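# Upright a gift box on its side and open its lid

## Task

A closed gift box is lying on one of its sides on the table. Turn it so it rests on its bottom, then open it so the lid is roughly upright or tipped back beyond upright. Concealed magnets keep the lid's flap closed, so it takes some force to open.

## Robot and tools

Robot: one UR7e-style six-joint arm whose base sits at (0, 0, 0.050) m in the scene frame. It carries a right-handed, sixteen-motor hand with index, middle and ring fingers and a thumb. The scene frame has its origin on the table top under the base, +z up, and +y to the left when looking along +x. The only camera is cam_wrist (896x504), mounted on the hand.

Hand point and its axes: +z runs along the straight fingers toward the tips, +x runs across the palm away from the thumb, and +y points out of the back of the hand. The palm face is at y = -0.062 m, so the fingers bend toward +y. A rigid mast sticks out near the wrist and can strike things.

Row format, shared by execute_actions and move: one row is 24 numbers, each in [-1, 1].
- Positions 1-6 are dx, dy, dz, rx, ry, rz. These are an offset, not a pose. They are measured from the Hand target as it stood when the action or move began, along that target's own axes. 1.0 equals 0.6 m of travel or 180 degrees of turn. rx, ry, rz together form a single rotation vector.
- Positions 7-22 are hinge goals in this fixed order: index_mcp, index_abd, index_pip, index_dip, middle_mcp, middle_abd, middle_pip, middle_dip, ring_mcp, ring_abd, ring_pip, ring_dip, thumb_cmc, thumb_axl, thumb_mcp, thumb_ipl. Each number scales linearly between that hinge's two stops, so it is an absolute goal. Lower values curl the fingers toward the palm. The values for straight fingers are: _mcp +0.75, _abd 0, _pip +0.58, _dip +0.70. Lower thumb_cmc swings the thumb in front of the palm; it is straight at +0.71.
- Position 23 is current_limit, mapped linearly from 0 mA at -1 to 550 mA at +1.
- Position 24 is speed: hinge goals travel at (speed+1)/2 times 8.5 rad/s.
- At the start these are +0.4 and -0.6, and each value stays in force until you send a new one. To leave the hand alone, resend the last 16 hinge numbers plus the two settings. At a scene's start, read them from a result first, because a 0 is taken as a command.

execute_actions(actions, cameras): actions is a list of actions. Each action is up to 15 rows, one per 1/30 s step; a shorter action keeps its last row for the rest of the steps. Every row counts from the start pose of that action, so sending the same offset again moves further. Images come back only with an empty list or when cameras are named. An empty call also reports the scene number.

move(target, speed, blend, stop_force, zero, blocking, cameras): drives the hand point in a straight line to target.
- target is one 24-number row or a list of up to 15 rows. All rows are offsets from the same current Hand target, in its own axes, with 1.0 = 0.6 m or 180 degrees.
- speed is in m/s, from 0.002 to 3.6, default 0.25. Turning is capped at twice that value in rad/s.
- blend is a corner radius in metres for lists; 0 stops at each target.
- stop_force is 3-120 N. It halts the path when the wrist sensor feels that much push against the direction of travel. Leave it out when moving away from something you are pressing on.
- zero defaults to true, which re-zeroes the sensor before the move. blocking=false returns after 0.5 s and cannot be combined with stop_force.
- The result adds a move: line giving the outcome (done, off_target, moving, held or fault) and any limits applied (paced, held).
- The path does not avoid obstacles. Faster moves overshoot more and hit harder. Do not route paths near the arm's own base, because that can flip the shoulder.

Other tools:
- wait(seconds 0-10) lets time pass.
- stop brakes a running move.
- zoom_image(camera "cam_wrist", region [x0,y0,x1,y1] in pixels, at most 504 by 504) enlarges part of the latest image.
- zero_wrist_force re-zeroes the wrist sensor.
- read_manual returns licence texts only.
- finished_scene(scene 1 or 2) ends the scene permanently. The box must stay upright and open without the robot holding it.

Results:
- Poses and velocities are reported in the scene frame: end_effector_position in m and end_effector_quat_wxyz. These can be off by a few cm.
- Hand target is your last commanded pose after clipping, and your next offsets count from it. The hand often settles short of it; send the missing distance as a fresh offset. To end a push, command the target back past the hand point.
- Orientation commands are clipped to within 32 degrees of the measured orientation.
- Wrist force and torque are given in the end effector's own axes.
- Joint torques follow joint order; positive means toward a larger joint angle.
- Hand fields are listed in motor order: hand_goal, hand_measured, hand_current_ma and hand_state (moving, goal, blocked, overload).

What to avoid:
- Contact forces near 150 N (with about ±25 N uncertainty) or joint contact torque at its load limit stop the arm for 10 s. The limit is 133 N m for each large joint and 24.9 N m for each wrist joint.
- The arm is stiff, so aiming even slightly past a hard contact can cause a fault. Use a slow move with stop_force when approaching the box or table.
- A hand motor that draws 495 mA or more for 5 s shuts down for 10 s, so avoid long hard grips at a high current_limit.
- Motors that reach 85 °C lock the arm for 30-60 s. Holding a load or a stretched-out arm heats them.
- Do not let the box fall, fling it, or leave it off the table, and do not slam into the table or the camera stand.
- While you think, the scene keeps running, and smoother, quicker solutions are better.

Each tool is called after "Call:" as a command line: name --argument value for each argument, lists and objects as JSON in quotes; but a table of rows of numbers goes row by row, as --pt "numbers of a row", without its own name.

## Session

Call:
execute_actions --actions '[]'

Scene clock: 0.00 s.
end_effector_position=(+0.7362, +0.0285, +0.2887) hand_goal=(+0.754, +0.000, +0.576, +0.696, +0.754, +0.000, +0.576, +0.696, +0.754, +0.000, +0.576, +0.696, +0.714, +0.678, +0.226, +0.168) hand_measured=(+0.754, +0.000, +0.576, +0.696, +0.754, +0.000, +0.576, +0.696, +0.754, +0.000, +0.576, +0.696, +0.714, +0.678, +0.226, +0.168) hand_current_ma=(+0, +0, +0, +0, +0, +0, +0, +0, +0, +0, +0, +0, +0, +0, +0, +0) hand_state=(goal, goal, goal, goal, goal, goal, goal, goal, goal, goal, goal, goal, goal, goal, goal, goal) hand_current_limit=0.40 hand_speed=-0.60 end_effector_quat_wxyz=(+0.243, +0.857, +0.238, +0.387)
Joint positions: [0.095 -1.019 1.799 -3.263 -1.846 0.94]
Joint velocities: within noise
Joint torques (N m): no reading
Motor temperatures (°C): [28 31 31 32 29 35]
Wrist force (N): no reading
Wrist torque (N m): no reading
Wrist force, peak (N): no reading
Hand target: +0.7362, +0.0285, +0.2887; +0.243, +0.857, +0.238, +0.387

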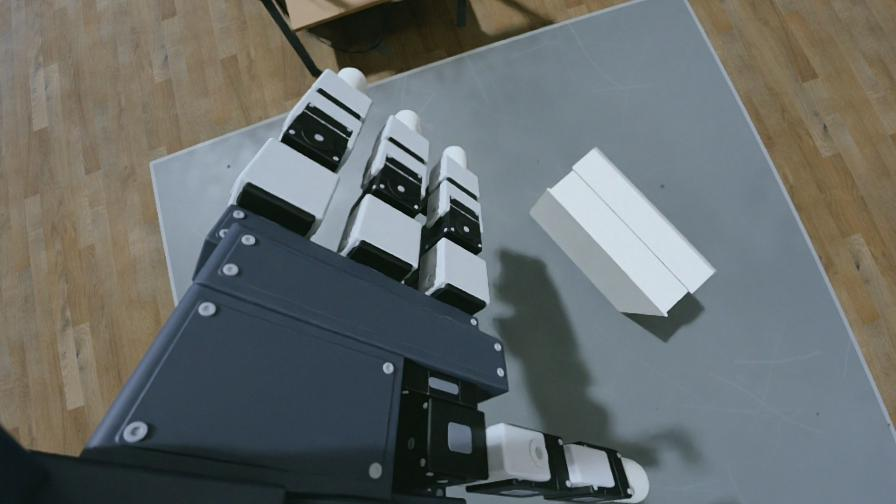

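Call:
zoom_image --camera "cam_wrist" --region '[480, 120, 760, 360]'

Scaled by 1.800.

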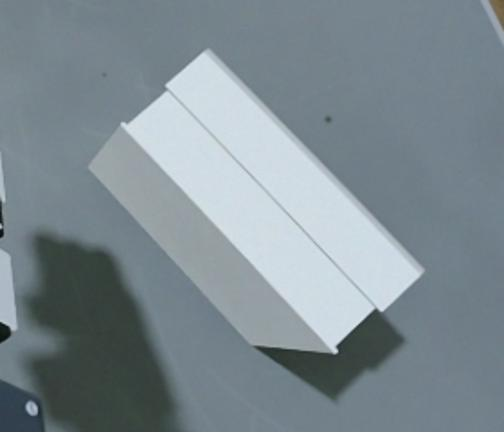

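Call:
move --target '[-0.1888,0.1083,0.1307,0.3145,0.1256,0.6411,0.685,0,-0.08,0.406,0.754,0,0.576,0.696,0.754,0,0.576,0.696,-0.571,0.678,0.966,-0.481,0.4,-0.4]' --speed 0.5 --cameras '["cam_wrist"]'

Scene clock: 21.10 s.
end_effector_position=(+0.7451, -0.1072, +0.2201) hand_goal=(+0.686, +0.000, -0.080, +0.406, +0.754, +0.000, +0.576, +0.696, +0.754, +0.000, +0.576, +0.696, -0.570, +0.678, +0.966, -0.480) hand_measured=(+0.678, +0.000, -0.078, +0.410, +0.746, +0.000, +0.576, +0.696, +0.746, +0.000, +0.576, +0.696, -0.568, +0.678, +0.962, -0.478) hand_current_ma=(-18, +0, +2, +6, -18, +1, +0, +0, -20, +1, +0, +0, +4, -1, -9, +3) hand_state=(goal, goal, goal, goal, goal, goal, goal, goal, goal, goal, goal, goal, goal, goal, goal, goal) hand_current_limit=0.40 hand_speed=-0.40 end_effector_quat_wxyz=(+0.584, -0.585, +0.398, -0.398)
Joint positions: [-0.558 -0.744 1.616 -3.994 -0.592 3.125]
Joint torques (N m): [-7.52 -44.27 -21.15 -2.46 -1.41 1.35]
Wrist force (N): [0.2 2.0 -3.4]
Wrist torque (N m): [0.31 0.07 0.00]
Wrist force, peak (N): [0.5 2.6 -3.4]
Hand target: +0.7451, -0.1072, +0.2201; +0.584, -0.585, +0.398, -0.398
Off the commanded pose: 0.000 m, 0 deg.
move: done
camera_calibration:
cam_wrist: T_world_to_cam=[[-0.287603, 0.717104, -0.634859, 0.467435], [-0.828881, 0.145732, 0.54011, 0.474396], [0.479834, 0.68156, 0.552481, -0.276773], [0, 0, 0, 1]] pos_world=[0.660459, -0.215697, 0.193442]

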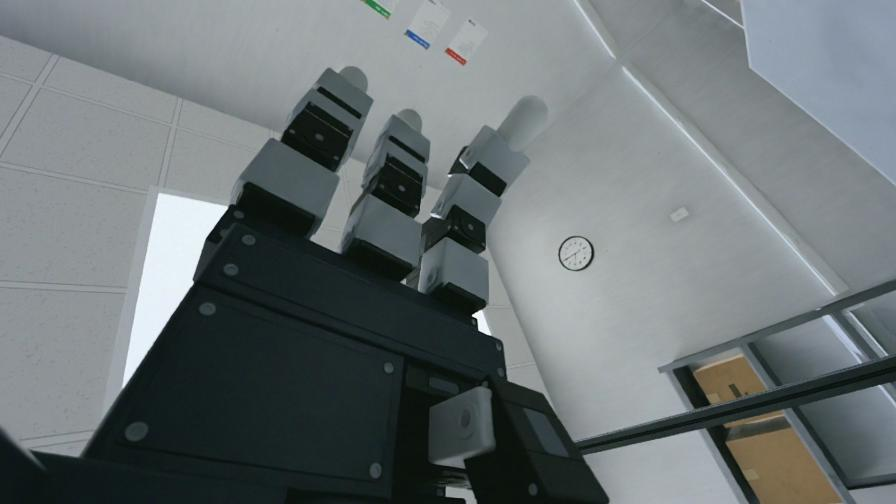

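Call:
move --target '[0,0.225,0,0,0,0,0.685,0,-0.08,0.406,0.754,0,0.576,0.696,0.754,0,0.576,0.696,-0.571,0.678,0.966,-0.481,0.4,-0.4]' --speed 0.15 --stop_force 10 --cameras '["cam_wrist"]'

Scene clock: 23.63 s.
end_effector_position=(+0.7451, -0.1074, +0.0851) hand_goal=(+0.686, +0.000, -0.080, +0.406, +0.754, +0.000, +0.576, +0.696, +0.754, +0.000, +0.576, +0.696, -0.570, +0.678, +0.966, -0.480) hand_measured=(+0.678, +0.000, -0.078, +0.410, +0.746, +0.000, +0.576, +0.696, +0.746, +0.000, +0.576, +0.696, -0.568, +0.678, +0.962, -0.478) hand_current_ma=(-20, +0, +2, +6, -20, +1, +0, +0, -21, +1, +0, +0, +4, -1, -9, +3) hand_state=(goal, goal, goal, goal, goal, goal, goal, goal, goal, goal, goal, goal, goal, goal, goal, goal) hand_current_limit=0.40 hand_speed=-0.40 end_effector_quat_wxyz=(+0.584, -0.585, +0.398, -0.398)
Joint positions: [-0.56 -0.482 1.555 -4.195 -0.59 3.126]
Joint torques (N m): [6.39 -47.77 -19.29 -2.67 -0.84 1.25]
Wrist force (N): [0.5 1.9 -3.4]
Wrist torque (N m): [0.31 0.06 0.01]
Wrist force, peak (N): [-0.1 3.0 -3.5]
Hand target: +0.7451, -0.1074, +0.0851; +0.584, -0.585, +0.398, -0.398
Off the commanded pose: 0.000 m, 0 deg.
move: done
camera_calibration:
cam_wrist: T_world_to_cam=[[-0.287446, 0.717207, -0.634814, 0.381725], [-0.828991, 0.145678, 0.539955, 0.547464], [0.479738, 0.681463, 0.552684, -0.201966], [0, 0, 0, 1]] pos_world=[0.660459, -0.215897, 0.0583414]

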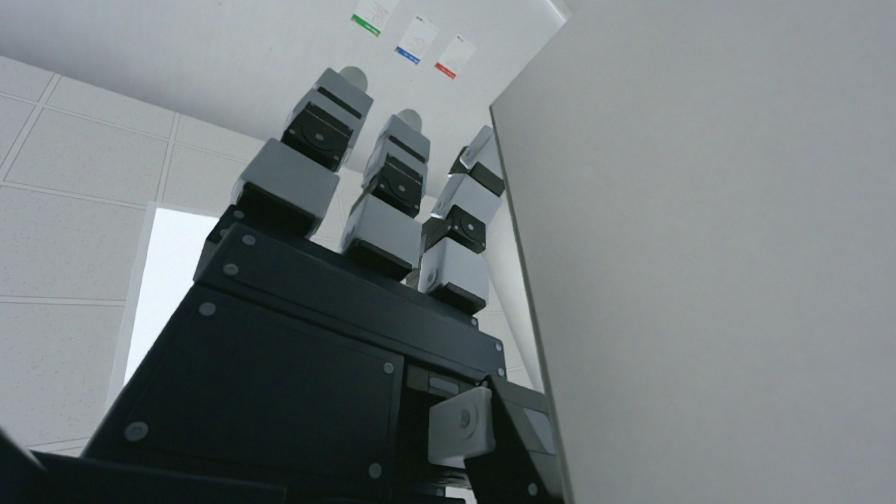

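Call:
move --target '[0,0,0,0,0,0,0.342,0,-0.17,0.36,0.754,0,0.576,0.696,0.754,0,0.576,0.696,-0.571,0.678,0.787,-0.427,0.3,-0.8]' --cameras '["cam_wrist"]'

Scene clock: 25.40 s.
end_effector_position=(+0.7451, -0.1074, +0.0851) hand_goal=(+0.342, +0.000, -0.170, +0.360, +0.754, +0.000, +0.576, +0.696, +0.754, +0.000, +0.576, +0.696, -0.570, +0.678, +0.788, -0.426) hand_measured=(+0.592, +0.000, -0.126, +0.378, +0.746, +0.000, +0.576, +0.696, +0.746, +0.000, +0.576, +0.696, -0.568, +0.678, +0.832, -0.426) hand_current_ma=(+357, +0, +144, +51, -20, +1, +0, +0, -21, +1, +0, +0, +2, +1, +194, +1) hand_state=(blocked, goal, blocked, goal, goal, goal, goal, goal, goal, goal, goal, goal, goal, goal, blocked, goal) hand_current_limit=0.30 hand_speed=-0.80 end_effector_quat_wxyz=(+0.584, -0.585, +0.398, -0.398)
Joint positions: [-0.56 -0.482 1.555 -4.195 -0.59 3.126]
Joint torques (N m): [5.75 -47.75 -17.7 -1.71 -1.23 0.92]
Wrist force (N): [0.2 1.2 -3.8]
Wrist torque (N m): [0.24 0.09 0.00]
Wrist force, peak (N): [0.3 2.2 -3.7]
Hand target: +0.7451, -0.1074, +0.0851; +0.584, -0.585, +0.398, -0.398
Off the commanded pose: 0.000 m, 0 deg.
move: done
camera_calibration:
cam_wrist: T_world_to_cam=[[-0.287446, 0.717207, -0.634814, 0.381725], [-0.828991, 0.145678, 0.539955, 0.547464], [0.479738, 0.681463, 0.552684, -0.201966], [0, 0, 0, 1]] pos_world=[0.660459, -0.215897, 0.0583414]

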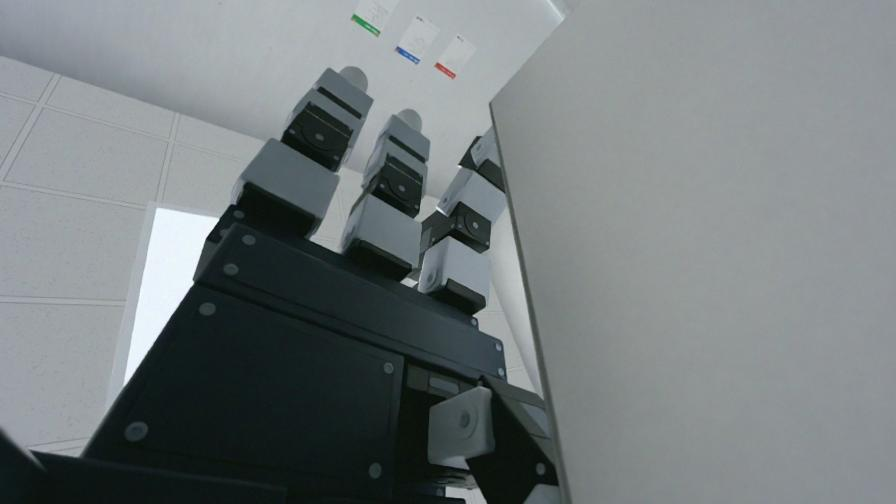

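Call:
move --pt "-0.0537 -0.0238 0 0 0 -0.1111 0.342 0 -0.17 0.36 0.754 0 0.576 0.696 0.754 0 0.576 0.696 -0.571 0.678 0.787 -0.427 0.3 -0.8" --pt "-0.1108 -0.0248 0 0 0 -0.2222 0.342 0 -0.17 0.36 0.754 0 0.576 0.696 0.754 0 0.576 0.696 -0.571 0.678 0.787 -0.427 0.3 -0.8" --speed 0.1 --blend '[0.01,0]' --cameras '["cam_wrist"]'

Scene clock: 40.83 s.
end_effector_position=(+0.7207, -0.0456, +0.0999) hand_goal=(+0.342, +0.000, -0.170, +0.360, +0.754, +0.000, +0.576, +0.696, +0.754, +0.000, +0.576, +0.696, -0.570, +0.678, +0.788, -0.426) hand_measured=(+0.592, -0.010, -0.122, +0.382, +0.746, +0.000, +0.576, +0.696, +0.746, +0.000, +0.576, +0.696, -0.570, +0.680, +0.822, -0.424) hand_current_ma=(+358, -20, +164, +60, -20, +1, +0, +0, -21, +1, +0, +0, +0, +2, +142, +5) hand_state=(blocked, goal, blocked, blocked, goal, goal, goal, goal, goal, goal, goal, goal, goal, goal, blocked, goal) hand_current_limit=0.30 hand_speed=-0.80 end_effector_quat_wxyz=(-0.413, +0.686, -0.174, +0.574)
Joint positions: [-0.412 -0.579 1.816 -4.362 -0.739 2.432]
Joint torques (N m): [4.92 -54.78 3.72 -2.12 -1.74 -1.77]
Wrist force (N): [0.4 -1.6 -3.3]
Wrist torque (N m): [0.28 0.19 0.21]
Wrist force, peak (N): [2.2 -3.2 -4.0]
Hand target: +0.7207, -0.0455, +0.0999; -0.413, +0.686, -0.174, +0.574
Off the commanded pose: 0.000 m, 0 deg.
move: done
camera_calibration:
cam_wrist: T_world_to_cam=[[-0.0718189, 0.169747, -0.982867, 0.194188], [-0.918631, 0.372601, 0.131476, 0.626016], [0.388535, 0.912334, 0.129175, -0.122083], [0, 0, 0, 1]] pos_world=[0.636458, -0.154837, 0.124325]

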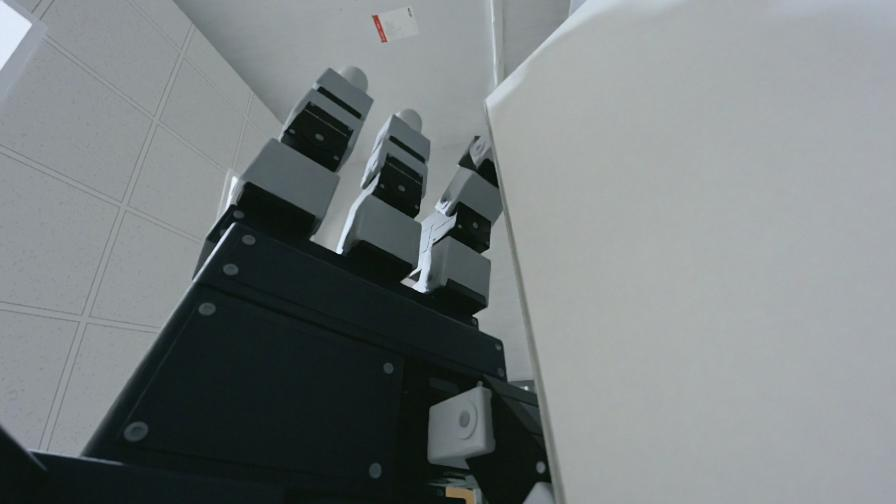

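Call:
move --pt "-0.0537 -0.0205 0 0 0 -0.1111 0.342 0 -0.17 0.36 0.754 0 0.576 0.696 0.754 0 0.576 0.696 -0.571 0.678 0.787 -0.427 0.3 -0.8" --pt "-0.0967 -0.0232 0 0 0 -0.1944 0.342 0 -0.17 0.36 0.754 0 0.576 0.696 0.754 0 0.576 0.696 -0.571 0.678 0.787 -0.427 0.3 -0.8" --pt "-0.1307 -0.0172 0 0 0 -0.2611 0.342 0 -0.17 0.36 0.754 0 0.576 0.696 0.754 0 0.576 0.696 -0.571 0.678 0.787 -0.427 0.3 -0.8" --speed 0.2 --blend '[0.01,0.01,0]' --stop_force 12 --cameras '["cam_wrist"]'

Scene clock: 52.80 s.
end_effector_position=(+0.7108, -0.0202, +0.0909) hand_goal=(+0.342, +0.000, -0.170, +0.360, +0.754, +0.000, +0.576, +0.696, +0.754, +0.000, +0.576, +0.696, -0.570, +0.678, +0.788, -0.426) hand_measured=(+0.590, +0.004, -0.120, +0.382, +0.746, +0.002, +0.576, +0.696, +0.746, +0.002, +0.576, +0.696, -0.562, +0.678, +0.820, -0.424) hand_current_ma=(+357, +5, +165, +60, -17, +2, +0, +0, -19, +2, +0, +0, +18, -1, +134, +5) hand_state=(blocked, goal, blocked, blocked, goal, goal, goal, goal, goal, goal, goal, goal, goal, goal, blocked, goal) hand_current_limit=0.30 hand_speed=-0.80 end_effector_quat_wxyz=(-0.329, +0.703, -0.075, +0.626)
Joint positions: [-0.343 -0.543 1.867 -4.453 -0.806 2.155]
Joint torques (N m): [-0.69 -48.11 -5.71 -1.53 0.12 -0.84]
Wrist force (N): [-1.3 1.6 -2.4]
Wrist torque (N m): [0.21 0.16 0.01]
Wrist force, peak (N): [0.8 -2.0 -3.3]
Hand target: +0.7108, -0.0202, +0.0909; -0.329, +0.703, -0.075, +0.626 (not the last commanded pose)
Off the commanded pose: 0.052 m, 31 deg.
FORCE FAULT: contact force on the arm reached its limit, and the arm stopped for 10 seconds. The contact can be on any part of the arm, not only on its tool. That time counts as 20 of the actions that you can send in this scene. The arm's remaining commands of this call were not run. The arm's target is now where it stood when the stop ended, not its last command. The arm accepts commands again.
move: fault; path passed 1 of 3 targets
camera_calibration:
cam_wrist: T_world_to_cam=[[0.0321133, -0.0893309, -0.995484, 0.102401], [-0.922926, 0.379646, -0.0638407, 0.6296], [0.383635, 0.920809, -0.0702542, -0.11843], [0, 0, 0, 1]] pos_world=[0.62322, -0.120827, 0.133812]

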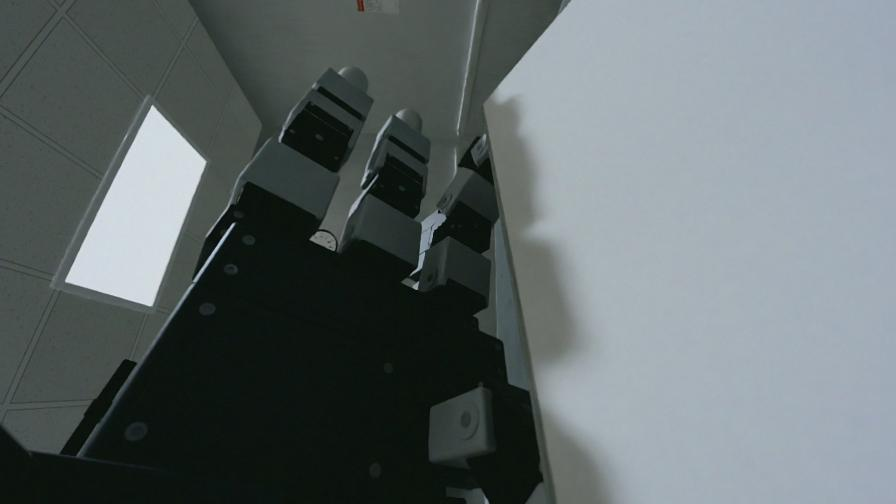

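Call:
move --pt "0.0533 0.0515 0 0 0 0.1444 0.342 0 -0.17 0.36 0.754 0 0.576 0.696 0.754 0 0.576 0.696 -0.571 0.678 0.787 -0.427 0.3 -0.8" --pt "0.08 0.1335 0 0 0 0.3122 0.342 0 -0.17 0.36 0.754 0 0.576 0.696 0.754 0 0.576 0.696 -0.571 0.678 0.787 -0.427 0.3 -0.8" --pt "0.08 0.1335 0 0 0 0.3122 0.685 0 -0.08 0.406 0.754 0 0.576 0.696 0.754 0 0.576 0.696 -0.571 0.678 0.966 -0.481 0.4 -0.4" --pt "0.3084 -0.0195 0 0 0 0.3122 0.685 0 -0.08 0.406 0.754 0 0.576 0.696 0.754 0 0.576 0.696 -0.571 0.678 0.966 -0.481 0.4 -0.4" --speed 0.2 --blend '[0.01,0,0,0]' --cameras '["cam_wrist"]'

Scene clock: 65.30 s.
end_effector_position=(+0.7451, -0.1071, +0.2510) hand_goal=(+0.686, +0.000, -0.080, +0.406, +0.754, +0.000, +0.576, +0.696, +0.754, +0.000, +0.576, +0.696, -0.570, +0.678, +0.966, -0.480) hand_measured=(+0.666, +0.004, -0.084, +0.404, +0.746, +0.002, +0.576, +0.696, +0.746, +0.002, +0.576, +0.696, -0.570, +0.678, +0.958, -0.478) hand_current_ma=(-62, +6, -7, -2, -20, +2, +0, +0, -22, +2, +0, +0, -1, +0, -22, +4) hand_state=(blocked, goal, goal, goal, goal, goal, goal, goal, goal, goal, goal, goal, goal, goal, goal, goal) hand_current_limit=0.40 hand_speed=-0.40 end_effector_quat_wxyz=(+0.586, -0.584, +0.397, -0.397)
Joint positions: [-0.558 -0.796 1.613 -3.942 -0.59 3.131]
Joint torques (N m): [-2.26 -59.26 -5.16 0.41 -1.21 -1.35]
Wrist force (N): [0.5 2.1 -3.4]
Wrist torque (N m): [0.34 0.05 0.12]
Wrist force, peak (N): [0.4 3.2 -3.7]
Hand target: +0.7451, -0.1071, +0.2511; +0.585, -0.584, +0.397, -0.397
Off the commanded pose: 0.000 m, 0 deg.
move: done
camera_calibration:
cam_wrist: T_world_to_cam=[[-0.288641, 0.718624, -0.632665, 0.487306], [-0.829562, 0.142209, 0.540002, 0.457869], [0.47803, 0.680703, 0.555096, -0.293245], [0, 0, 0, 1]] pos_world=[0.660667, -0.21569, 0.22383]

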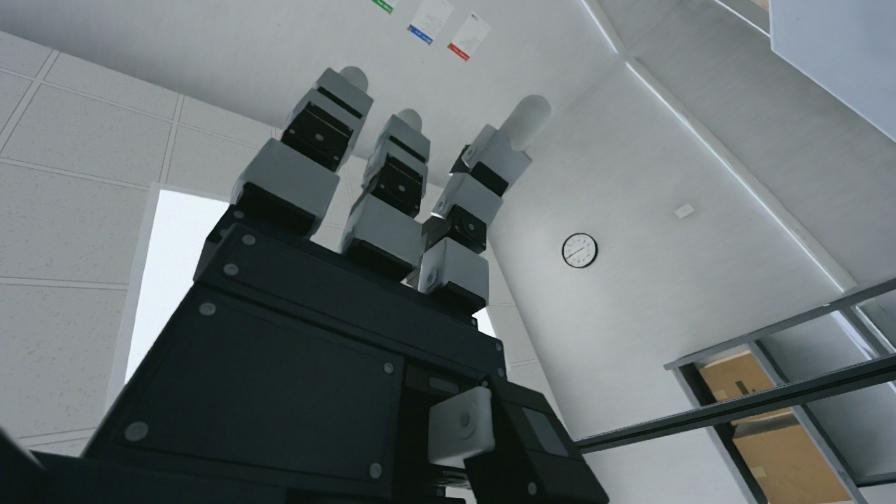

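Call:
move --target '[-0.1398,0,-0.0417,0,-0.1217,0,0.685,0,-0.08,0.406,0.754,0,0.576,0.696,0.754,0,0.576,0.696,-0.571,0.678,0.966,-0.481,0.4,-0.4]' --speed 0.25

Call:
move --pt "-0.0228 0.055 -0.0283 -0.0472 -0.0195 0 0.685 0 -0.08 0.406 0.754 0 0.576 0.696 0.754 0 0.576 0.696 -0.571 0.678 0.966 -0.481 0.4 -0.4" --pt "-0.0762 0.0762 -0.0545 -0.0667 -0.0667 0 0.685 0 -0.08 0.406 0.754 0 0.576 0.696 0.754 0 0.576 0.696 -0.571 0.678 0.966 -0.481 0.4 -0.4" --pt "-0.1307 0.054 -0.0632 -0.0472 -0.1138 0 0.685 0 -0.08 0.406 0.754 0 0.576 0.696 0.754 0 0.576 0.696 -0.571 0.678 0.966 -0.481 0.4 -0.4" --pt "-0.1523 0 -0.0485 0 -0.1333 0 0.685 0 -0.08 0.406 0.754 0 0.576 0.696 0.754 0 0.576 0.696 -0.571 0.678 0.966 -0.481 0.4 -0.4" --speed 0.08 --blend '[0.008,0.008,0.008,0]'

Scene clock: 68.50 s.
end_effector_position=(+0.6910, -0.0385, +0.2511) hand_goal=(+0.686, +0.000, -0.080, +0.406, +0.754, +0.000, +0.576, +0.696, +0.754, +0.000, +0.576, +0.696, -0.570, +0.678, +0.966, -0.480) hand_measured=(+0.666, +0.004, -0.084, +0.404, +0.746, +0.002, +0.576, +0.696, +0.746, +0.002, +0.576, +0.696, -0.570, +0.678, +0.958, -0.478) hand_current_ma=(-62, +5, -7, -2, -20, +2, +0, +0, -22, +2, +0, +0, -1, +0, -22, +4) hand_state=(blocked, goal, goal, goal, goal, goal, goal, goal, goal, goal, goal, goal, goal, goal, goal, goal) hand_current_limit=0.40 hand_speed=-0.40 end_effector_quat_wxyz=(+0.650, -0.649, +0.279, -0.279)
Joint positions: [-0.559 -0.799 1.619 -3.925 -0.208 3.113]
Joint torques (N m): [5.09 -58.26 -3.99 1 1.65 -1.6]
Wrist force (N): [0.5 2.2 -3.1]
Wrist torque (N m): [0.33 0.04 0.12]
Wrist force, peak (N): [0.2 2.3 -3.6]
Hand target: +0.6910, -0.0384, +0.2511; +0.650, -0.649, +0.279, -0.279
Off the commanded pose: 0.000 m, 0 deg.
move: done

Scene clock: 74.10 s.
end_effector_position=(+0.6069, +0.0078, +0.2512) hand_goal=(+0.686, +0.000, -0.080, +0.406, +0.754, +0.000, +0.576, +0.696, +0.754, +0.000, +0.576, +0.696, -0.570, +0.678, +0.966, -0.480) hand_measured=(+0.666, +0.004, -0.084, +0.404, +0.746, +0.002, +0.576, +0.696, +0.746, +0.002, +0.576, +0.696, -0.570, +0.678, +0.958, -0.478) hand_current_ma=(-62, +5, -7, -2, -20, +2, +0, +0, -22, +2, +0, +0, -1, +0, -22, +4) hand_state=(blocked, goal, goal, goal, goal, goal, goal, goal, goal, goal, goal, goal, goal, goal, goal, goal) hand_current_limit=0.40 hand_speed=-0.40 end_effector_quat_wxyz=(+0.694, -0.693, +0.138, -0.138)
Joint positions: [-0.558 -1.068 1.474 -0.431 -0.211 0.033]
Joint torques (N m): [-7.35 -34.97 -26.36 1.97 -1.54 -1.35]
Wrist force (N): [0.4 2.3 -3.3]
Wrist torque (N m): [0.34 0.05 0.15]
Wrist force, peak (N): [0.2 2.4 -3.6]
Hand target: +0.6069, +0.0078, +0.2512; +0.694, -0.693, +0.138, -0.138
Off the commanded pose: 0.000 m, 0 deg.
move: done

Call:
move --pt "0.2864 0 -0.0878 0 0.255 0 0.685 0 -0.08 0.406 0.754 0 0.576 0.696 0.754 0 0.576 0.696 -0.571 0.678 0.966 -0.481 0.4 -0.4" --pt "0.2864 0.2766 -0.0878 0 0.255 0 0.685 0 -0.08 0.406 0.754 0 0.576 0.696 0.754 0 0.576 0.696 -0.571 0.678 0.966 -0.481 0.4 -0.4" --pt "0.2864 0.2766 -0.0878 0 0.255 0 0.342 0 -0.17 0.36 0.754 0 0.576 0.696 0.754 0 0.576 0.696 -0.571 0.678 0.787 -0.427 0.3 -0.8" --speed '[0.3,0.2,0.2]' --cameras '["cam_wrist"]'

Scene clock: 78.87 s.
end_effector_position=(+0.7457, -0.1063, +0.0851) hand_goal=(+0.342, +0.000, -0.170, +0.360, +0.754, +0.000, +0.576, +0.696, +0.754, +0.000, +0.576, +0.696, -0.570, +0.678, +0.788, -0.426) hand_measured=(+0.570, +0.004, -0.134, +0.372, +0.746, +0.002, +0.576, +0.696, +0.746, +0.002, +0.576, +0.696, -0.572, +0.678, +0.824, -0.426) hand_current_ma=(+357, +5, +112, +33, -20, +2, +0, +0, -22, +2, +0, +0, -2, +0, +150, +0) hand_state=(blocked, goal, blocked, goal, goal, goal, goal, goal, goal, goal, goal, goal, goal, goal, blocked, goal) hand_current_limit=0.30 hand_speed=-0.80 end_effector_quat_wxyz=(+0.585, -0.584, +0.397, -0.397)
Joint positions: [-0.559 -0.848 1.599 -0.734 0.589 -0.011]
Joint torques (N m): [4.75 -42.97 -5.65 -2.4 1.41 1.13]
Wrist force (N): [0.3 0.9 -3.8]
Wrist torque (N m): [0.33 0.04 0.05]
Wrist force, peak (N): [0.1 3.2 -3.5]
Hand target: +0.7457, -0.1063, +0.0851; +0.585, -0.584, +0.397, -0.397
Off the commanded pose: 0.000 m, 0 deg.
move: done
camera_calibration:
cam_wrist: T_world_to_cam=[[-0.288633, 0.718623, -0.63267, 0.382003], [-0.829565, 0.142216, 0.539997, 0.547789], [0.47803, 0.680702, 0.555096, -0.202041], [0, 0, 0, 1]] pos_world=[0.661267, -0.21489, 0.0580301]

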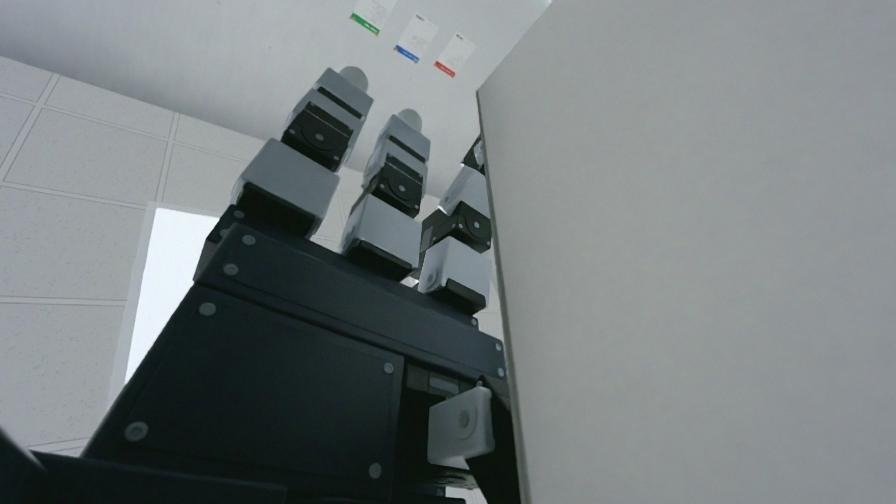

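Call:
move --pt "-0.0667 -0.021 0 0 0 -0.1389 0.342 0 -0.17 0.36 0.754 0 0.576 0.696 0.754 0 0.576 0.696 -0.571 0.678 0.787 -0.427 0.3 -0.8" --pt "-0.1347 -0.0088 0 0 0 -0.2778 0.342 0 -0.17 0.36 0.754 0 0.576 0.696 0.754 0 0.576 0.696 -0.571 0.678 0.787 -0.427 0.3 -0.8" --pt "-0.1815 0.021 0 0 0 -0.3889 0.342 0 -0.17 0.36 0.754 0 0.576 0.696 0.754 0 0.576 0.696 -0.571 0.678 0.787 -0.427 0.3 -0.8" --pt "-0.205 0.0482 0 0 0 -0.4611 0.342 0 -0.17 0.36 0.754 0 0.576 0.696 0.754 0 0.576 0.696 -0.571 0.678 0.787 -0.427 0.3 -0.8" --speed 0.2 --blend '[0.01,0.01,0.01,0]' --stop_force 15 --cameras '["cam_wrist"]'

Scene clock: 85.20 s.
end_effector_position=(+0.7003, +0.0081, +0.0563) hand_goal=(+0.342, +0.000, -0.170, +0.360, +0.754, +0.000, +0.576, +0.696, +0.754, +0.000, +0.576, +0.696, -0.570, +0.678, +0.788, -0.426) hand_measured=(+0.578, -0.012, -0.132, +0.374, +0.748, +0.002, +0.576, +0.696, +0.748, +0.002, +0.576, +0.696, -0.572, +0.676, +0.812, -0.420) hand_current_ma=(+357, -25, +121, +37, -11, +2, +0, +0, -12, +2, +0, +0, -3, -6, +98, +18) hand_state=(blocked, goal, blocked, goal, goal, goal, goal, goal, goal, goal, goal, goal, goal, goal, blocked, goal) hand_current_limit=0.30 hand_speed=-0.80 end_effector_quat_wxyz=(-0.175, +0.701, +0.089, +0.685)
Joint positions: [-0.252 -0.875 2.009 -1.121 0.896 -1.453]
Joint torques (N m): [4.91 -34.34 -0.3 -2.85 1.73 -1.7]
Wrist force (N): [-0.7 0.5 -1.8]
Wrist torque (N m): [0.06 0.11 0.07]
Wrist force, peak (N): [3.2 -6.2 -4.3]
Hand target: +0.7003, +0.0081, +0.0563; -0.175, +0.701, +0.089, +0.685
Off the commanded pose: 0.000 m, 0 deg.
move: done
camera_calibration:
cam_wrist: T_world_to_cam=[[0.193584, -0.497213, -0.845757, -0.0473957], [-0.884744, 0.284065, -0.369507, 0.59822], [0.423973, 0.819809, -0.384916, -0.152557], [0, 0, 0, 1]] pos_world=[0.603126, -0.0684317, 0.12224]

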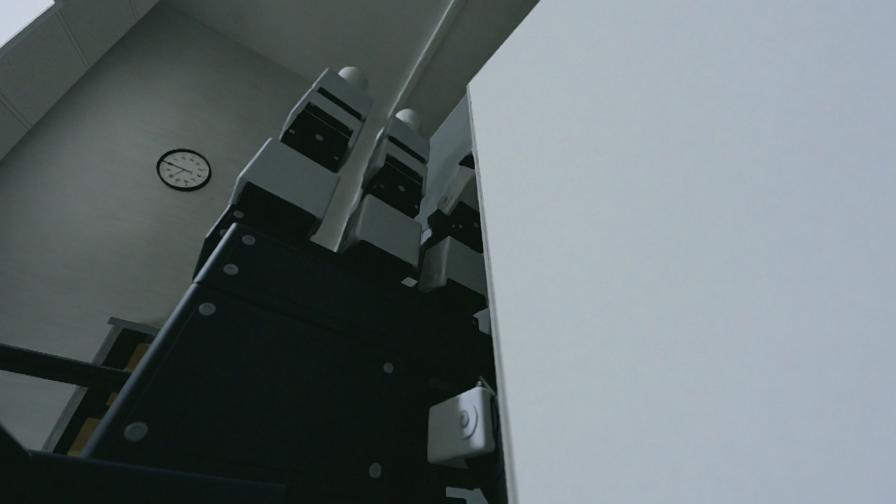

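Call:
move --target '[-0.0165,0.002,0,0,0,0,0.342,0,-0.17,0.36,0.754,0,0.576,0.696,0.754,0,0.576,0.696,-0.571,0.678,0.787,-0.427,0.3,-0.8]' --speed 0.03 --stop_force 8 --cameras '["cam_wrist"]'

Scene clock: 87.10 s.
end_effector_position=(+0.7003, +0.0081, +0.0464) hand_goal=(+0.342, +0.000, -0.170, +0.360, +0.754, +0.000, +0.576, +0.696, +0.754, +0.000, +0.576, +0.696, -0.570, +0.678, +0.788, -0.426) hand_measured=(+0.576, +0.002, -0.132, +0.374, +0.750, +0.002, +0.576, +0.696, +0.748, +0.002, +0.576, +0.696, -0.584, +0.676, +0.812, -0.418) hand_current_ma=(+358, +2, +121, +37, -11, +2, +0, +0, -12, +2, +0, +0, -38, -6, +98, +23) hand_state=(blocked, goal, blocked, goal, goal, goal, goal, goal, goal, goal, goal, goal, goal, goal, blocked, goal) hand_current_limit=0.30 hand_speed=-0.80 end_effector_quat_wxyz=(-0.175, +0.701, +0.089, +0.685)
Joint positions: [-0.252 -0.852 2.007 -1.143 0.896 -1.453]
Joint torques (N m): [-5.91 -34.78 -17.07 -2.97 -1.13 0.88]
Wrist force (N): [-0.3 0.5 -1.8]
Wrist torque (N m): [0.06 -0.03 0.06]
Wrist force, peak (N): [-0.3 0.6 -2.1]
Hand target: +0.7003, +0.0081, +0.0464; -0.175, +0.701, +0.089, +0.685
Off the commanded pose: 0.000 m, 0 deg.
move: done
camera_calibration:
cam_wrist: T_world_to_cam=[[0.193584, -0.497213, -0.845757, -0.0558036], [-0.884744, 0.284065, -0.369507, 0.594496], [0.423973, 0.819809, -0.384916, -0.156488], [0, 0, 0, 1]] pos_world=[0.603126, -0.0683317, 0.11224]

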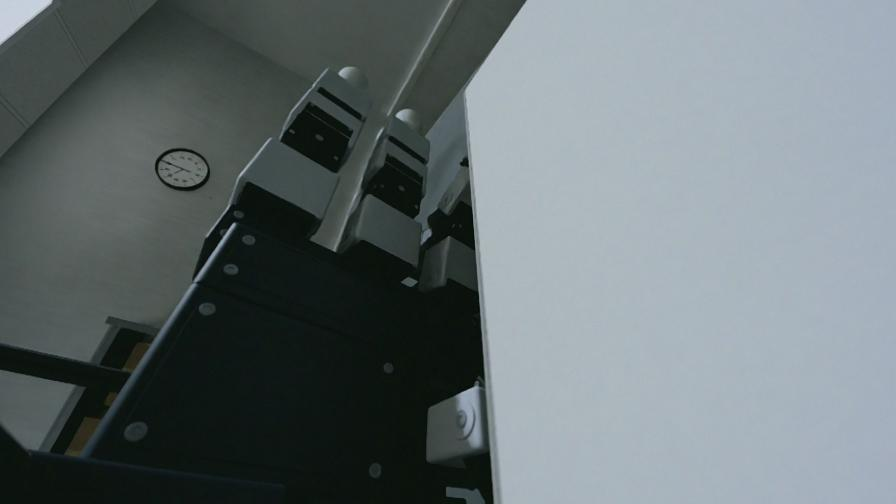

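Call:
move --target '[-0.0099,0.0012,0,0,0,0,0.342,0,-0.17,0.36,0.754,0,0.576,0.696,0.754,0,0.576,0.696,-0.571,0.678,0.787,-0.427,0.3,-0.8]' --speed 0.03 --stop_force 6 --cameras '["cam_wrist"]'

Scene clock: 89.10 s.
end_effector_position=(+0.7003, +0.0082, +0.0404) hand_goal=(+0.342, +0.000, -0.170, +0.360, +0.754, +0.000, +0.576, +0.696, +0.754, +0.000, +0.576, +0.696, -0.570, +0.678, +0.788, -0.426) hand_measured=(+0.576, -0.016, -0.132, +0.374, +0.750, +0.002, +0.576, +0.696, +0.748, +0.002, +0.576, +0.696, -0.584, +0.676, +0.812, -0.418) hand_current_ma=(+357, -34, +121, +37, -11, +3, +0, +0, -12, +2, +0, +0, -39, -5, +98, +23) hand_state=(blocked, goal, blocked, goal, goal, goal, goal, goal, goal, goal, goal, goal, goal, goal, blocked, goal) hand_current_limit=0.30 hand_speed=-0.80 end_effector_quat_wxyz=(-0.175, +0.701, +0.089, +0.685)
Joint positions: [-0.252 -0.838 2.005 -1.155 0.896 -1.453]
Joint torques (N m): [-5.74 -33.5 -17.16 -2.01 -1.21 -0.28]
Wrist force (N): [2.9 -0.8 -1.6]
Wrist torque (N m): [0.04 0.10 0.14]
Wrist force, peak (N): [3.1 -0.7 -1.7]
Hand target: +0.7003, +0.0082, +0.0404; -0.175, +0.701, +0.089, +0.685
Off the commanded pose: 0.000 m, 0 deg.
move: done
camera_calibration:
cam_wrist: T_world_to_cam=[[0.193584, -0.497213, -0.845757, -0.0608781], [-0.884744, 0.284065, -0.369507, 0.592279], [0.423973, 0.819809, -0.384916, -0.158797], [0, 0, 0, 1]] pos_world=[0.603126, -0.0683317, 0.10624]

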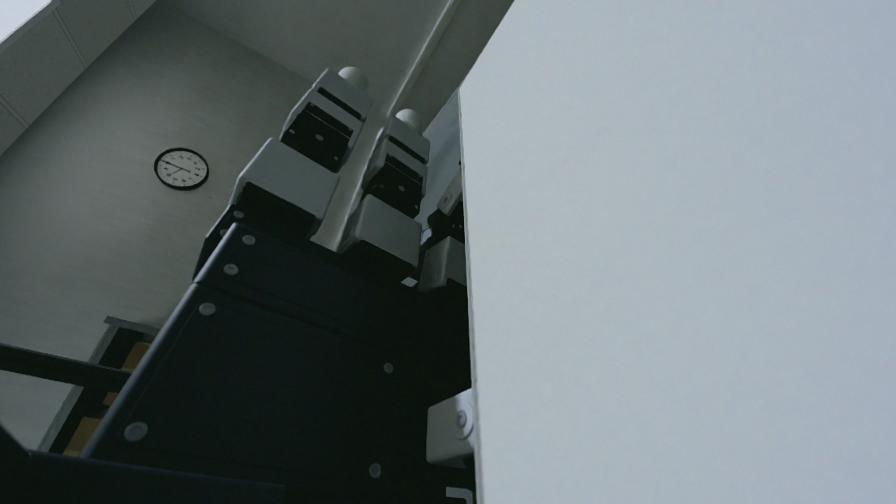

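Call:
move --pt "0 0 0 0 0 0 0.685 0 -0.08 0.406 0.754 0 0.576 0.696 0.754 0 0.576 0.696 -0.571 0.678 0.966 -0.481 0.4 -0.6" --pt "0 -0.2 0 0 0 0 0.685 0 -0.08 0.406 0.754 0 0.576 0.696 0.754 0 0.576 0.696 -0.571 0.678 0.966 -0.481 0.4 -0.6" --speed 0.2 --cameras '["cam_wrist"]'

Scene clock: 91.80 s.
end_effector_position=(+0.6565, +0.1188, +0.0552) hand_goal=(+0.686, +0.000, -0.080, +0.406, +0.754, +0.000, +0.576, +0.696, +0.754, +0.000, +0.576, +0.696, -0.570, +0.678, +0.966, -0.480) hand_measured=(+0.682, +0.000, -0.082, +0.404, +0.750, +0.002, +0.576, +0.696, +0.750, +0.002, +0.576, +0.696, -0.566, +0.676, +0.964, -0.478) hand_current_ma=(-7, +1, -5, -4, -7, +3, +0, +0, -7, +2, +0, +0, +9, -5, -6, +5) hand_state=(goal, goal, goal, goal, goal, goal, goal, goal, goal, goal, goal, goal, goal, goal, goal, goal) hand_current_limit=0.40 hand_speed=-0.60 end_effector_quat_wxyz=(-0.175, +0.701, +0.090, +0.685)
Joint positions: [-0.012 -0.906 2.097 -1.181 1.136 -1.45]
Joint torques (N m): [5.33 -48.73 1.03 -0.13 1.61 0.96]
Wrist force (N): [-1.7 1.1 -1.9]
Wrist torque (N m): [0.11 0.18 -0.02]
Wrist force, peak (N): [3.1 -0.6 -1.7]
Hand target: +0.6564, +0.1189, +0.0552; -0.175, +0.701, +0.089, +0.685
Off the commanded pose: 0.000 m, 0 deg.
move: done
camera_calibration:
cam_wrist: T_world_to_cam=[[0.193628, -0.497226, -0.845739, 0.0151033], [-0.884734, 0.284041, -0.369549, 0.527491], [0.423974, 0.819809, -0.384915, -0.225159], [0, 0, 0, 1]] pos_world=[0.559226, 0.0422684, 0.12104]

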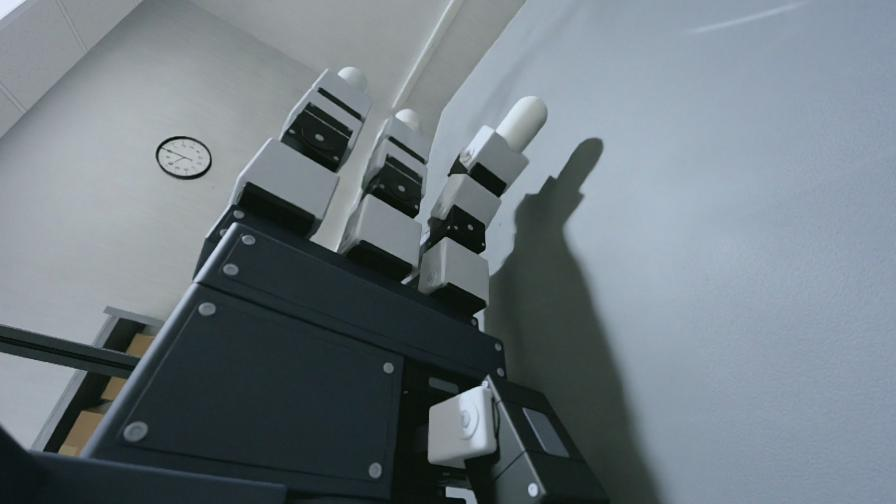

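Call:
move --target '[-0.0125,0.057,0.0317,0,0,-0.0394,0.0,0,0.139,0.623,0.754,0,0.576,0.696,0.754,0,0.576,0.696,-0.504,0.678,0.73,-0.319,0.5,-0.5]' --speed 0.2

Call:
move --target '[0,0.055,0,0,0,0,0.0,0,0.139,0.623,0.754,0,0.576,0.696,0.754,0,0.576,0.696,-0.504,0.678,0.73,-0.319,0.5,-0.5]' --speed 0.03 --stop_force 3 --cameras '["cam_wrist"]'

Scene clock: 97.90 s.
end_effector_position=(+0.6862, +0.0952, +0.0436) hand_goal=(+0.000, +0.000, +0.140, +0.624, +0.754, +0.000, +0.576, +0.696, +0.754, +0.000, +0.576, +0.696, -0.504, +0.678, +0.730, -0.318) hand_measured=(+0.002, +0.002, +0.136, +0.620, +0.752, +0.002, +0.576, +0.696, +0.752, +0.002, +0.576, +0.696, -0.498, +0.676, +0.732, -0.320) hand_current_ma=(+4, +2, -6, -6, -5, +3, +0, +0, -5, +2, +0, +0, +13, -5, +4, -5) hand_state=(goal, goal, goal, goal, goal, goal, goal, goal, goal, goal, goal, goal, goal, goal, goal, goal) hand_current_limit=0.50 hand_speed=-0.50 end_effector_quat_wxyz=(-0.133, +0.694, +0.133, +0.695)
Joint positions: [-0.055 -0.827 2.023 -1.185 1.093 -1.574]
Joint torques (N m): [-6.72 -36.07 -16.98 -0.12 -1.53 -1.48]
Wrist force (N): [-1.0 0.8 -1.7]
Wrist torque (N m): [0.10 0.09 0.17]
Wrist force, peak (N): [-1.9 1.1 -2.1]
Hand target: +0.6863, +0.0952, +0.0435; -0.133, +0.694, +0.133, +0.695
Off the commanded pose: 0.000 m, 0 deg.
move: done

Scene clock: 100.07 s.
end_effector_position=(+0.6985, +0.0645, +0.0435) hand_goal=(+0.000, +0.000, +0.140, +0.624, +0.754, +0.000, +0.576, +0.696, +0.754, +0.000, +0.576, +0.696, -0.504, +0.678, +0.730, -0.318) hand_measured=(+0.002, +0.002, +0.136, +0.620, +0.752, +0.002, +0.576, +0.696, +0.752, +0.002, +0.576, +0.696, -0.498, +0.676, +0.732, -0.320) hand_current_ma=(+4, +2, -6, -6, -5, +3, +0, +0, -5, +2, +0, +0, +13, -5, +3, -4) hand_state=(goal, goal, goal, goal, goal, goal, goal, goal, goal, goal, goal, goal, goal, goal, goal, goal) hand_current_limit=0.50 hand_speed=-0.50 end_effector_quat_wxyz=(-0.133, +0.694, +0.133, +0.695)
Joint positions: [-0.121 -0.82 2.001 -1.171 1.027 -1.575]
Joint torques (N m): [-6.94 -36 -17.09 -0.22 -1.62 -1.64]
Wrist force (N): [-1.3 0.7 -1.4]
Wrist torque (N m): [0.05 0.10 0.19]
Wrist force, peak (N): [-1.3 0.9 -1.7]
Hand target: +0.6985, +0.0645, +0.0435; -0.133, +0.694, +0.133, +0.695
Off the commanded pose: 0.000 m, 0 deg.
move: done
camera_calibration:
cam_wrist: T_world_to_cam=[[0.2305, -0.590496, -0.773424, -0.0527024], [-0.866237, 0.237568, -0.439539, 0.568925], [0.443287, 0.771282, -0.45675, -0.210183], [0, 0, 0, 1]] pos_world=[0.598143, -0.00416856, 0.113303]

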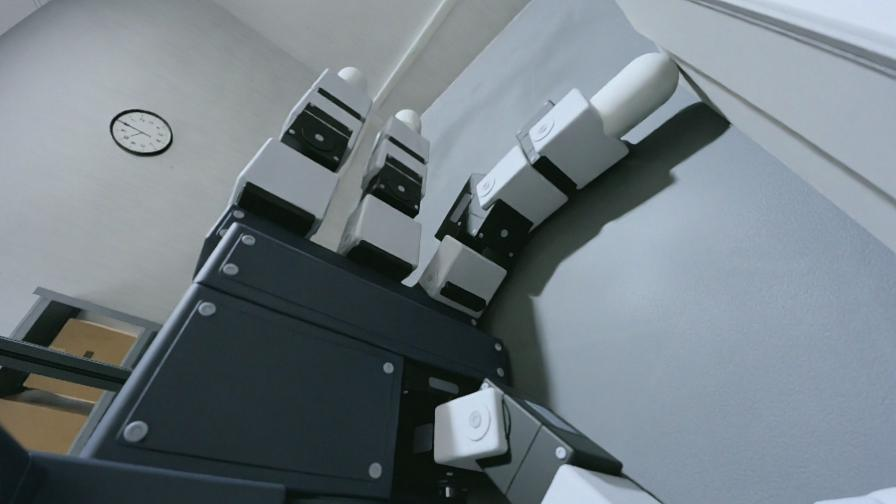

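Call:
zoom_image --camera "cam_wrist" --region '[560, 0, 896, 190]'

Scaled by 1.500.

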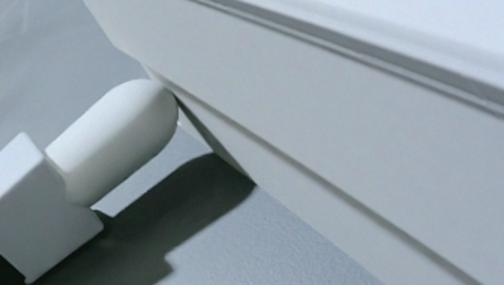

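Call:
move --target '[0,0.05,0,0,0,0,0.0,0,0.139,0.623,0.754,0,0.576,0.696,0.754,0,0.576,0.696,-0.504,0.678,0.73,-0.319,0.5,-0.5]' --speed 0.03 --stop_force 3 --cameras '["cam_wrist"]'

Call:
zoom_image --camera "cam_wrist" --region '[560, 0, 896, 190]'

Scene clock: 102.83 s.
end_effector_position=(+0.7095, +0.0366, +0.0436) hand_goal=(+0.000, +0.000, +0.140, +0.624, +0.754, +0.000, +0.576, +0.696, +0.754, +0.000, +0.576, +0.696, -0.504, +0.678, +0.730, -0.318) hand_measured=(+0.002, +0.002, +0.136, +0.620, +0.752, +0.002, +0.576, +0.696, +0.752, +0.002, +0.576, +0.696, -0.498, +0.676, +0.732, -0.320) hand_current_ma=(+4, +2, -6, -6, -5, +3, +0, +0, -5, +2, +0, +0, +13, -5, +3, -4) hand_state=(goal, goal, goal, goal, goal, goal, goal, goal, goal, goal, goal, goal, goal, goal, goal, goal) hand_current_limit=0.50 hand_speed=-0.50 end_effector_quat_wxyz=(-0.133, +0.694, +0.133, +0.695)
Joint positions: [-0.178 -0.811 1.976 -1.154 0.97 -1.576]
Joint torques (N m): [-7.48 -37.33 -17.18 -0.02 -1.35 -1.64]
Wrist force (N): [-0.9 0.4 -1.8]
Wrist torque (N m): [0.07 0.09 0.17]
Wrist force, peak (N): [-1.1 0.2 -2.0]
Hand target: +0.7095, +0.0366, +0.0436; -0.133, +0.694, +0.133, +0.695
Off the commanded pose: 0.000 m, 0 deg.
move: done
camera_calibration:
cam_wrist: T_world_to_cam=[[0.2305, -0.590496, -0.773424, -0.0717127], [-0.866237, 0.237568, -0.439539, 0.585081], [0.443287, 0.771282, -0.45675, -0.19354], [0, 0, 0, 1]] pos_world=[0.609143, -0.0320686, 0.113303]

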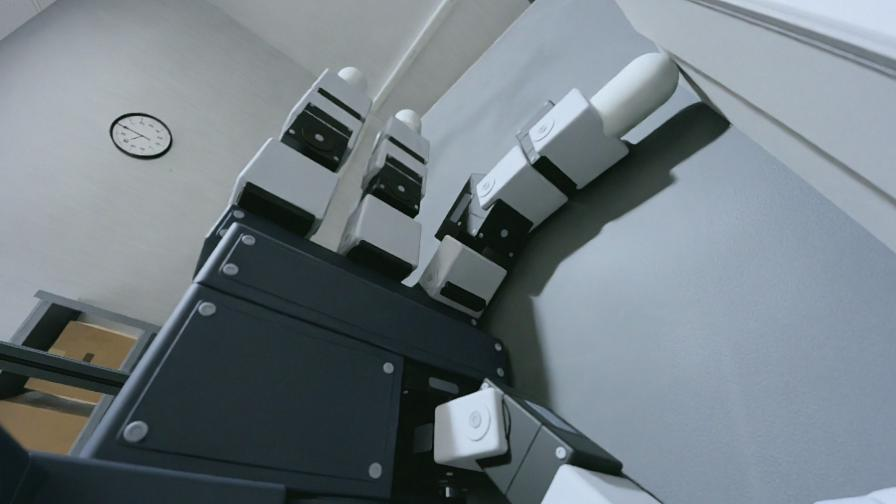

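Scaled by 1.500.

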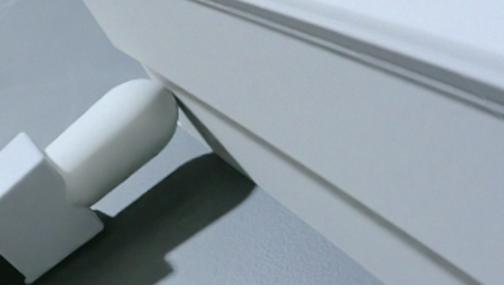

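Call:
move --target '[0.03,0.0,0,0,0,0,0.0,0,0.139,0.623,0.754,0,0.576,0.696,0.754,0,0.576,0.696,-0.504,0.678,0.73,-0.319,0.5,-0.5]' --speed 0.04 --stop_force 10 --cameras '["cam_wrist"]'

Call:
zoom_image --camera "cam_wrist" --region '[560, 0, 896, 190]'

Scene clock: 104.80 s.
end_effector_position=(+0.7095, +0.0366, +0.0616) hand_goal=(+0.000, +0.000, +0.140, +0.624, +0.754, +0.000, +0.576, +0.696, +0.754, +0.000, +0.576, +0.696, -0.504, +0.678, +0.730, -0.318) hand_measured=(+0.002, +0.006, +0.138, +0.622, +0.752, +0.002, +0.576, +0.696, +0.752, +0.002, +0.576, +0.696, -0.492, +0.676, +0.732, -0.320) hand_current_ma=(+4, +13, -5, -6, -5, +3, +0, +0, -5, +2, +0, +0, +28, -5, +3, -4) hand_state=(goal, goal, goal, goal, goal, goal, goal, goal, goal, goal, goal, goal, goal, goal, goal, goal) hand_current_limit=0.50 hand_speed=-0.50 end_effector_quat_wxyz=(-0.133, +0.694, +0.133, +0.695)
Joint positions: [-0.178 -0.853 1.981 -1.116 0.97 -1.576]
Joint torques (N m): [3.95 -51.49 -0.77 -0.06 1.52 -1.61]
Wrist force (N): [-1.2 0.5 -1.9]
Wrist torque (N m): [0.08 0.13 0.16]
Wrist force, peak (N): [-1.6 0.4 -1.9]
Hand target: +0.7095, +0.0366, +0.0616; -0.133, +0.694, +0.133, +0.695
Off the commanded pose: 0.000 m, 0 deg.
move: done
camera_calibration:
cam_wrist: T_world_to_cam=[[0.2305, -0.590496, -0.773424, -0.0577911], [-0.866237, 0.237568, -0.439539, 0.592993], [0.443287, 0.771282, -0.45675, -0.185318], [0, 0, 0, 1]] pos_world=[0.609143, -0.0320686, 0.131303]

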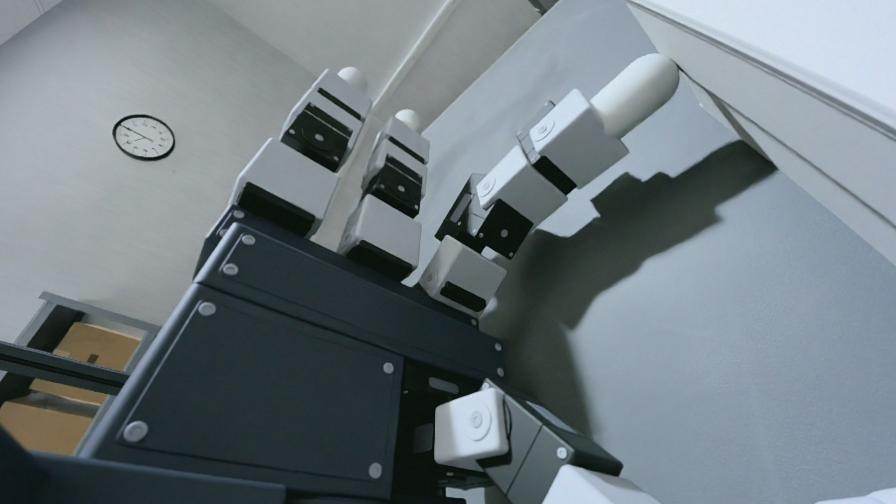

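Scaled by 1.500.

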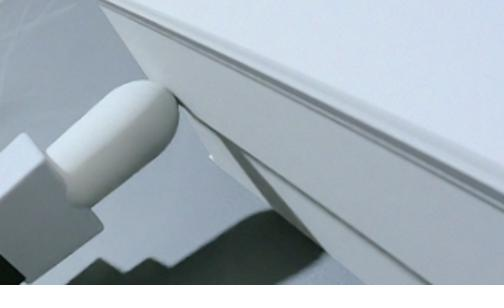

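Call:
move --pt "0.0423 -0.025 -0.015 0 0 0 0.685 0 -0.08 0.406 0.754 0 0.576 0.696 0.754 0 0.576 0.696 -0.504 0.678 0.966 -0.481 0.4 -0.2" --pt "0.0423 0.1047 -0.015 0 0 0 0.685 0 -0.08 0.406 0.754 0 0.576 0.696 0.754 0 0.576 0.696 -0.504 0.678 0.966 -0.481 0.4 -0.2" --pt "0.0423 0.1047 -0.015 0 0 0 0.342 0 -0.17 0.36 0.754 0 0.576 0.696 0.754 0 0.576 0.696 -0.504 0.678 0.787 -0.427 0.3 -0.7" --speed 0.12 --cameras '["cam_wrist"]'

Call:
zoom_image --camera "cam_wrist" --region '[400, 0, 896, 500]'

Scene clock: 116.77 s.
end_effector_position=(+0.7242, -0.0251, +0.0869) hand_goal=(+0.342, +0.000, -0.170, +0.360, +0.754, +0.000, +0.576, +0.696, +0.754, +0.000, +0.576, +0.696, -0.504, +0.678, +0.788, -0.426) hand_measured=(+0.584, +0.006, -0.130, +0.378, +0.752, +0.002, +0.576, +0.696, +0.752, +0.002, +0.576, +0.696, -0.494, +0.676, +0.840, -0.416) hand_current_ma=(+358, +13, +127, +46, -3, +3, +0, +0, -4, +2, +0, +0, +24, -3, +238, +33) hand_state=(blocked, goal, blocked, goal, goal, goal, goal, goal, goal, goal, goal, goal, goal, goal, blocked, goal) hand_current_limit=0.30 hand_speed=-0.70 end_effector_quat_wxyz=(-0.133, +0.694, +0.133, +0.695)
Joint positions: [-0.299 -0.892 1.938 -1.034 0.849 -1.578]
Joint torques (N m): [-7.52 -35.88 -18.79 0.22 -1.62 -1.65]
Wrist force (N): [-0.6 0.7 -2.1]
Wrist torque (N m): [0.07 0.04 0.16]
Wrist force, peak (N): [-1.2 1.7 -1.9]
Hand target: +0.7242, -0.0251, +0.0869; -0.133, +0.694, +0.133, +0.695
Off the commanded pose: 0.000 m, 0 deg.
move: done
camera_calibration:
cam_wrist: T_world_to_cam=[[0.2305, -0.590496, -0.773424, -0.0779681], [-0.866237, 0.237568, -0.439539, 0.631549], [0.443287, 0.771282, -0.45675, -0.132645], [0, 0, 0, 1]] pos_world=[0.623843, -0.0937686, 0.156703]

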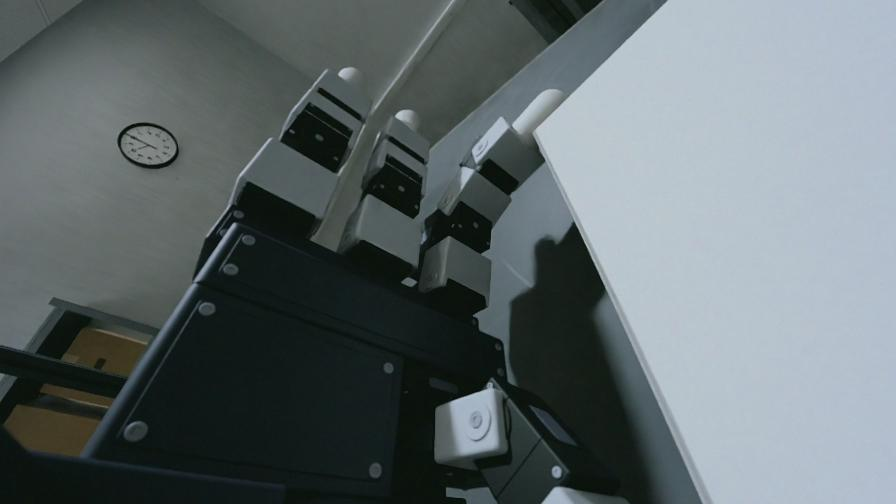

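Scaled by 1.008.

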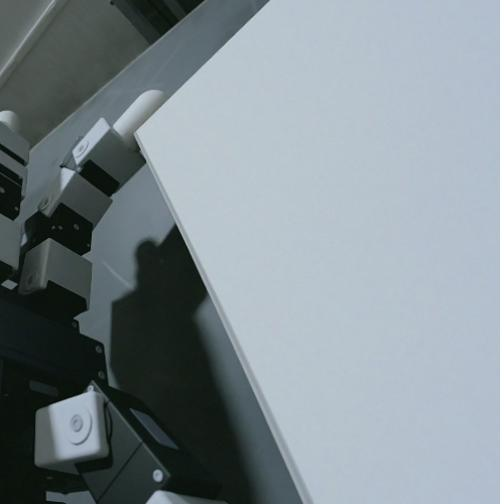

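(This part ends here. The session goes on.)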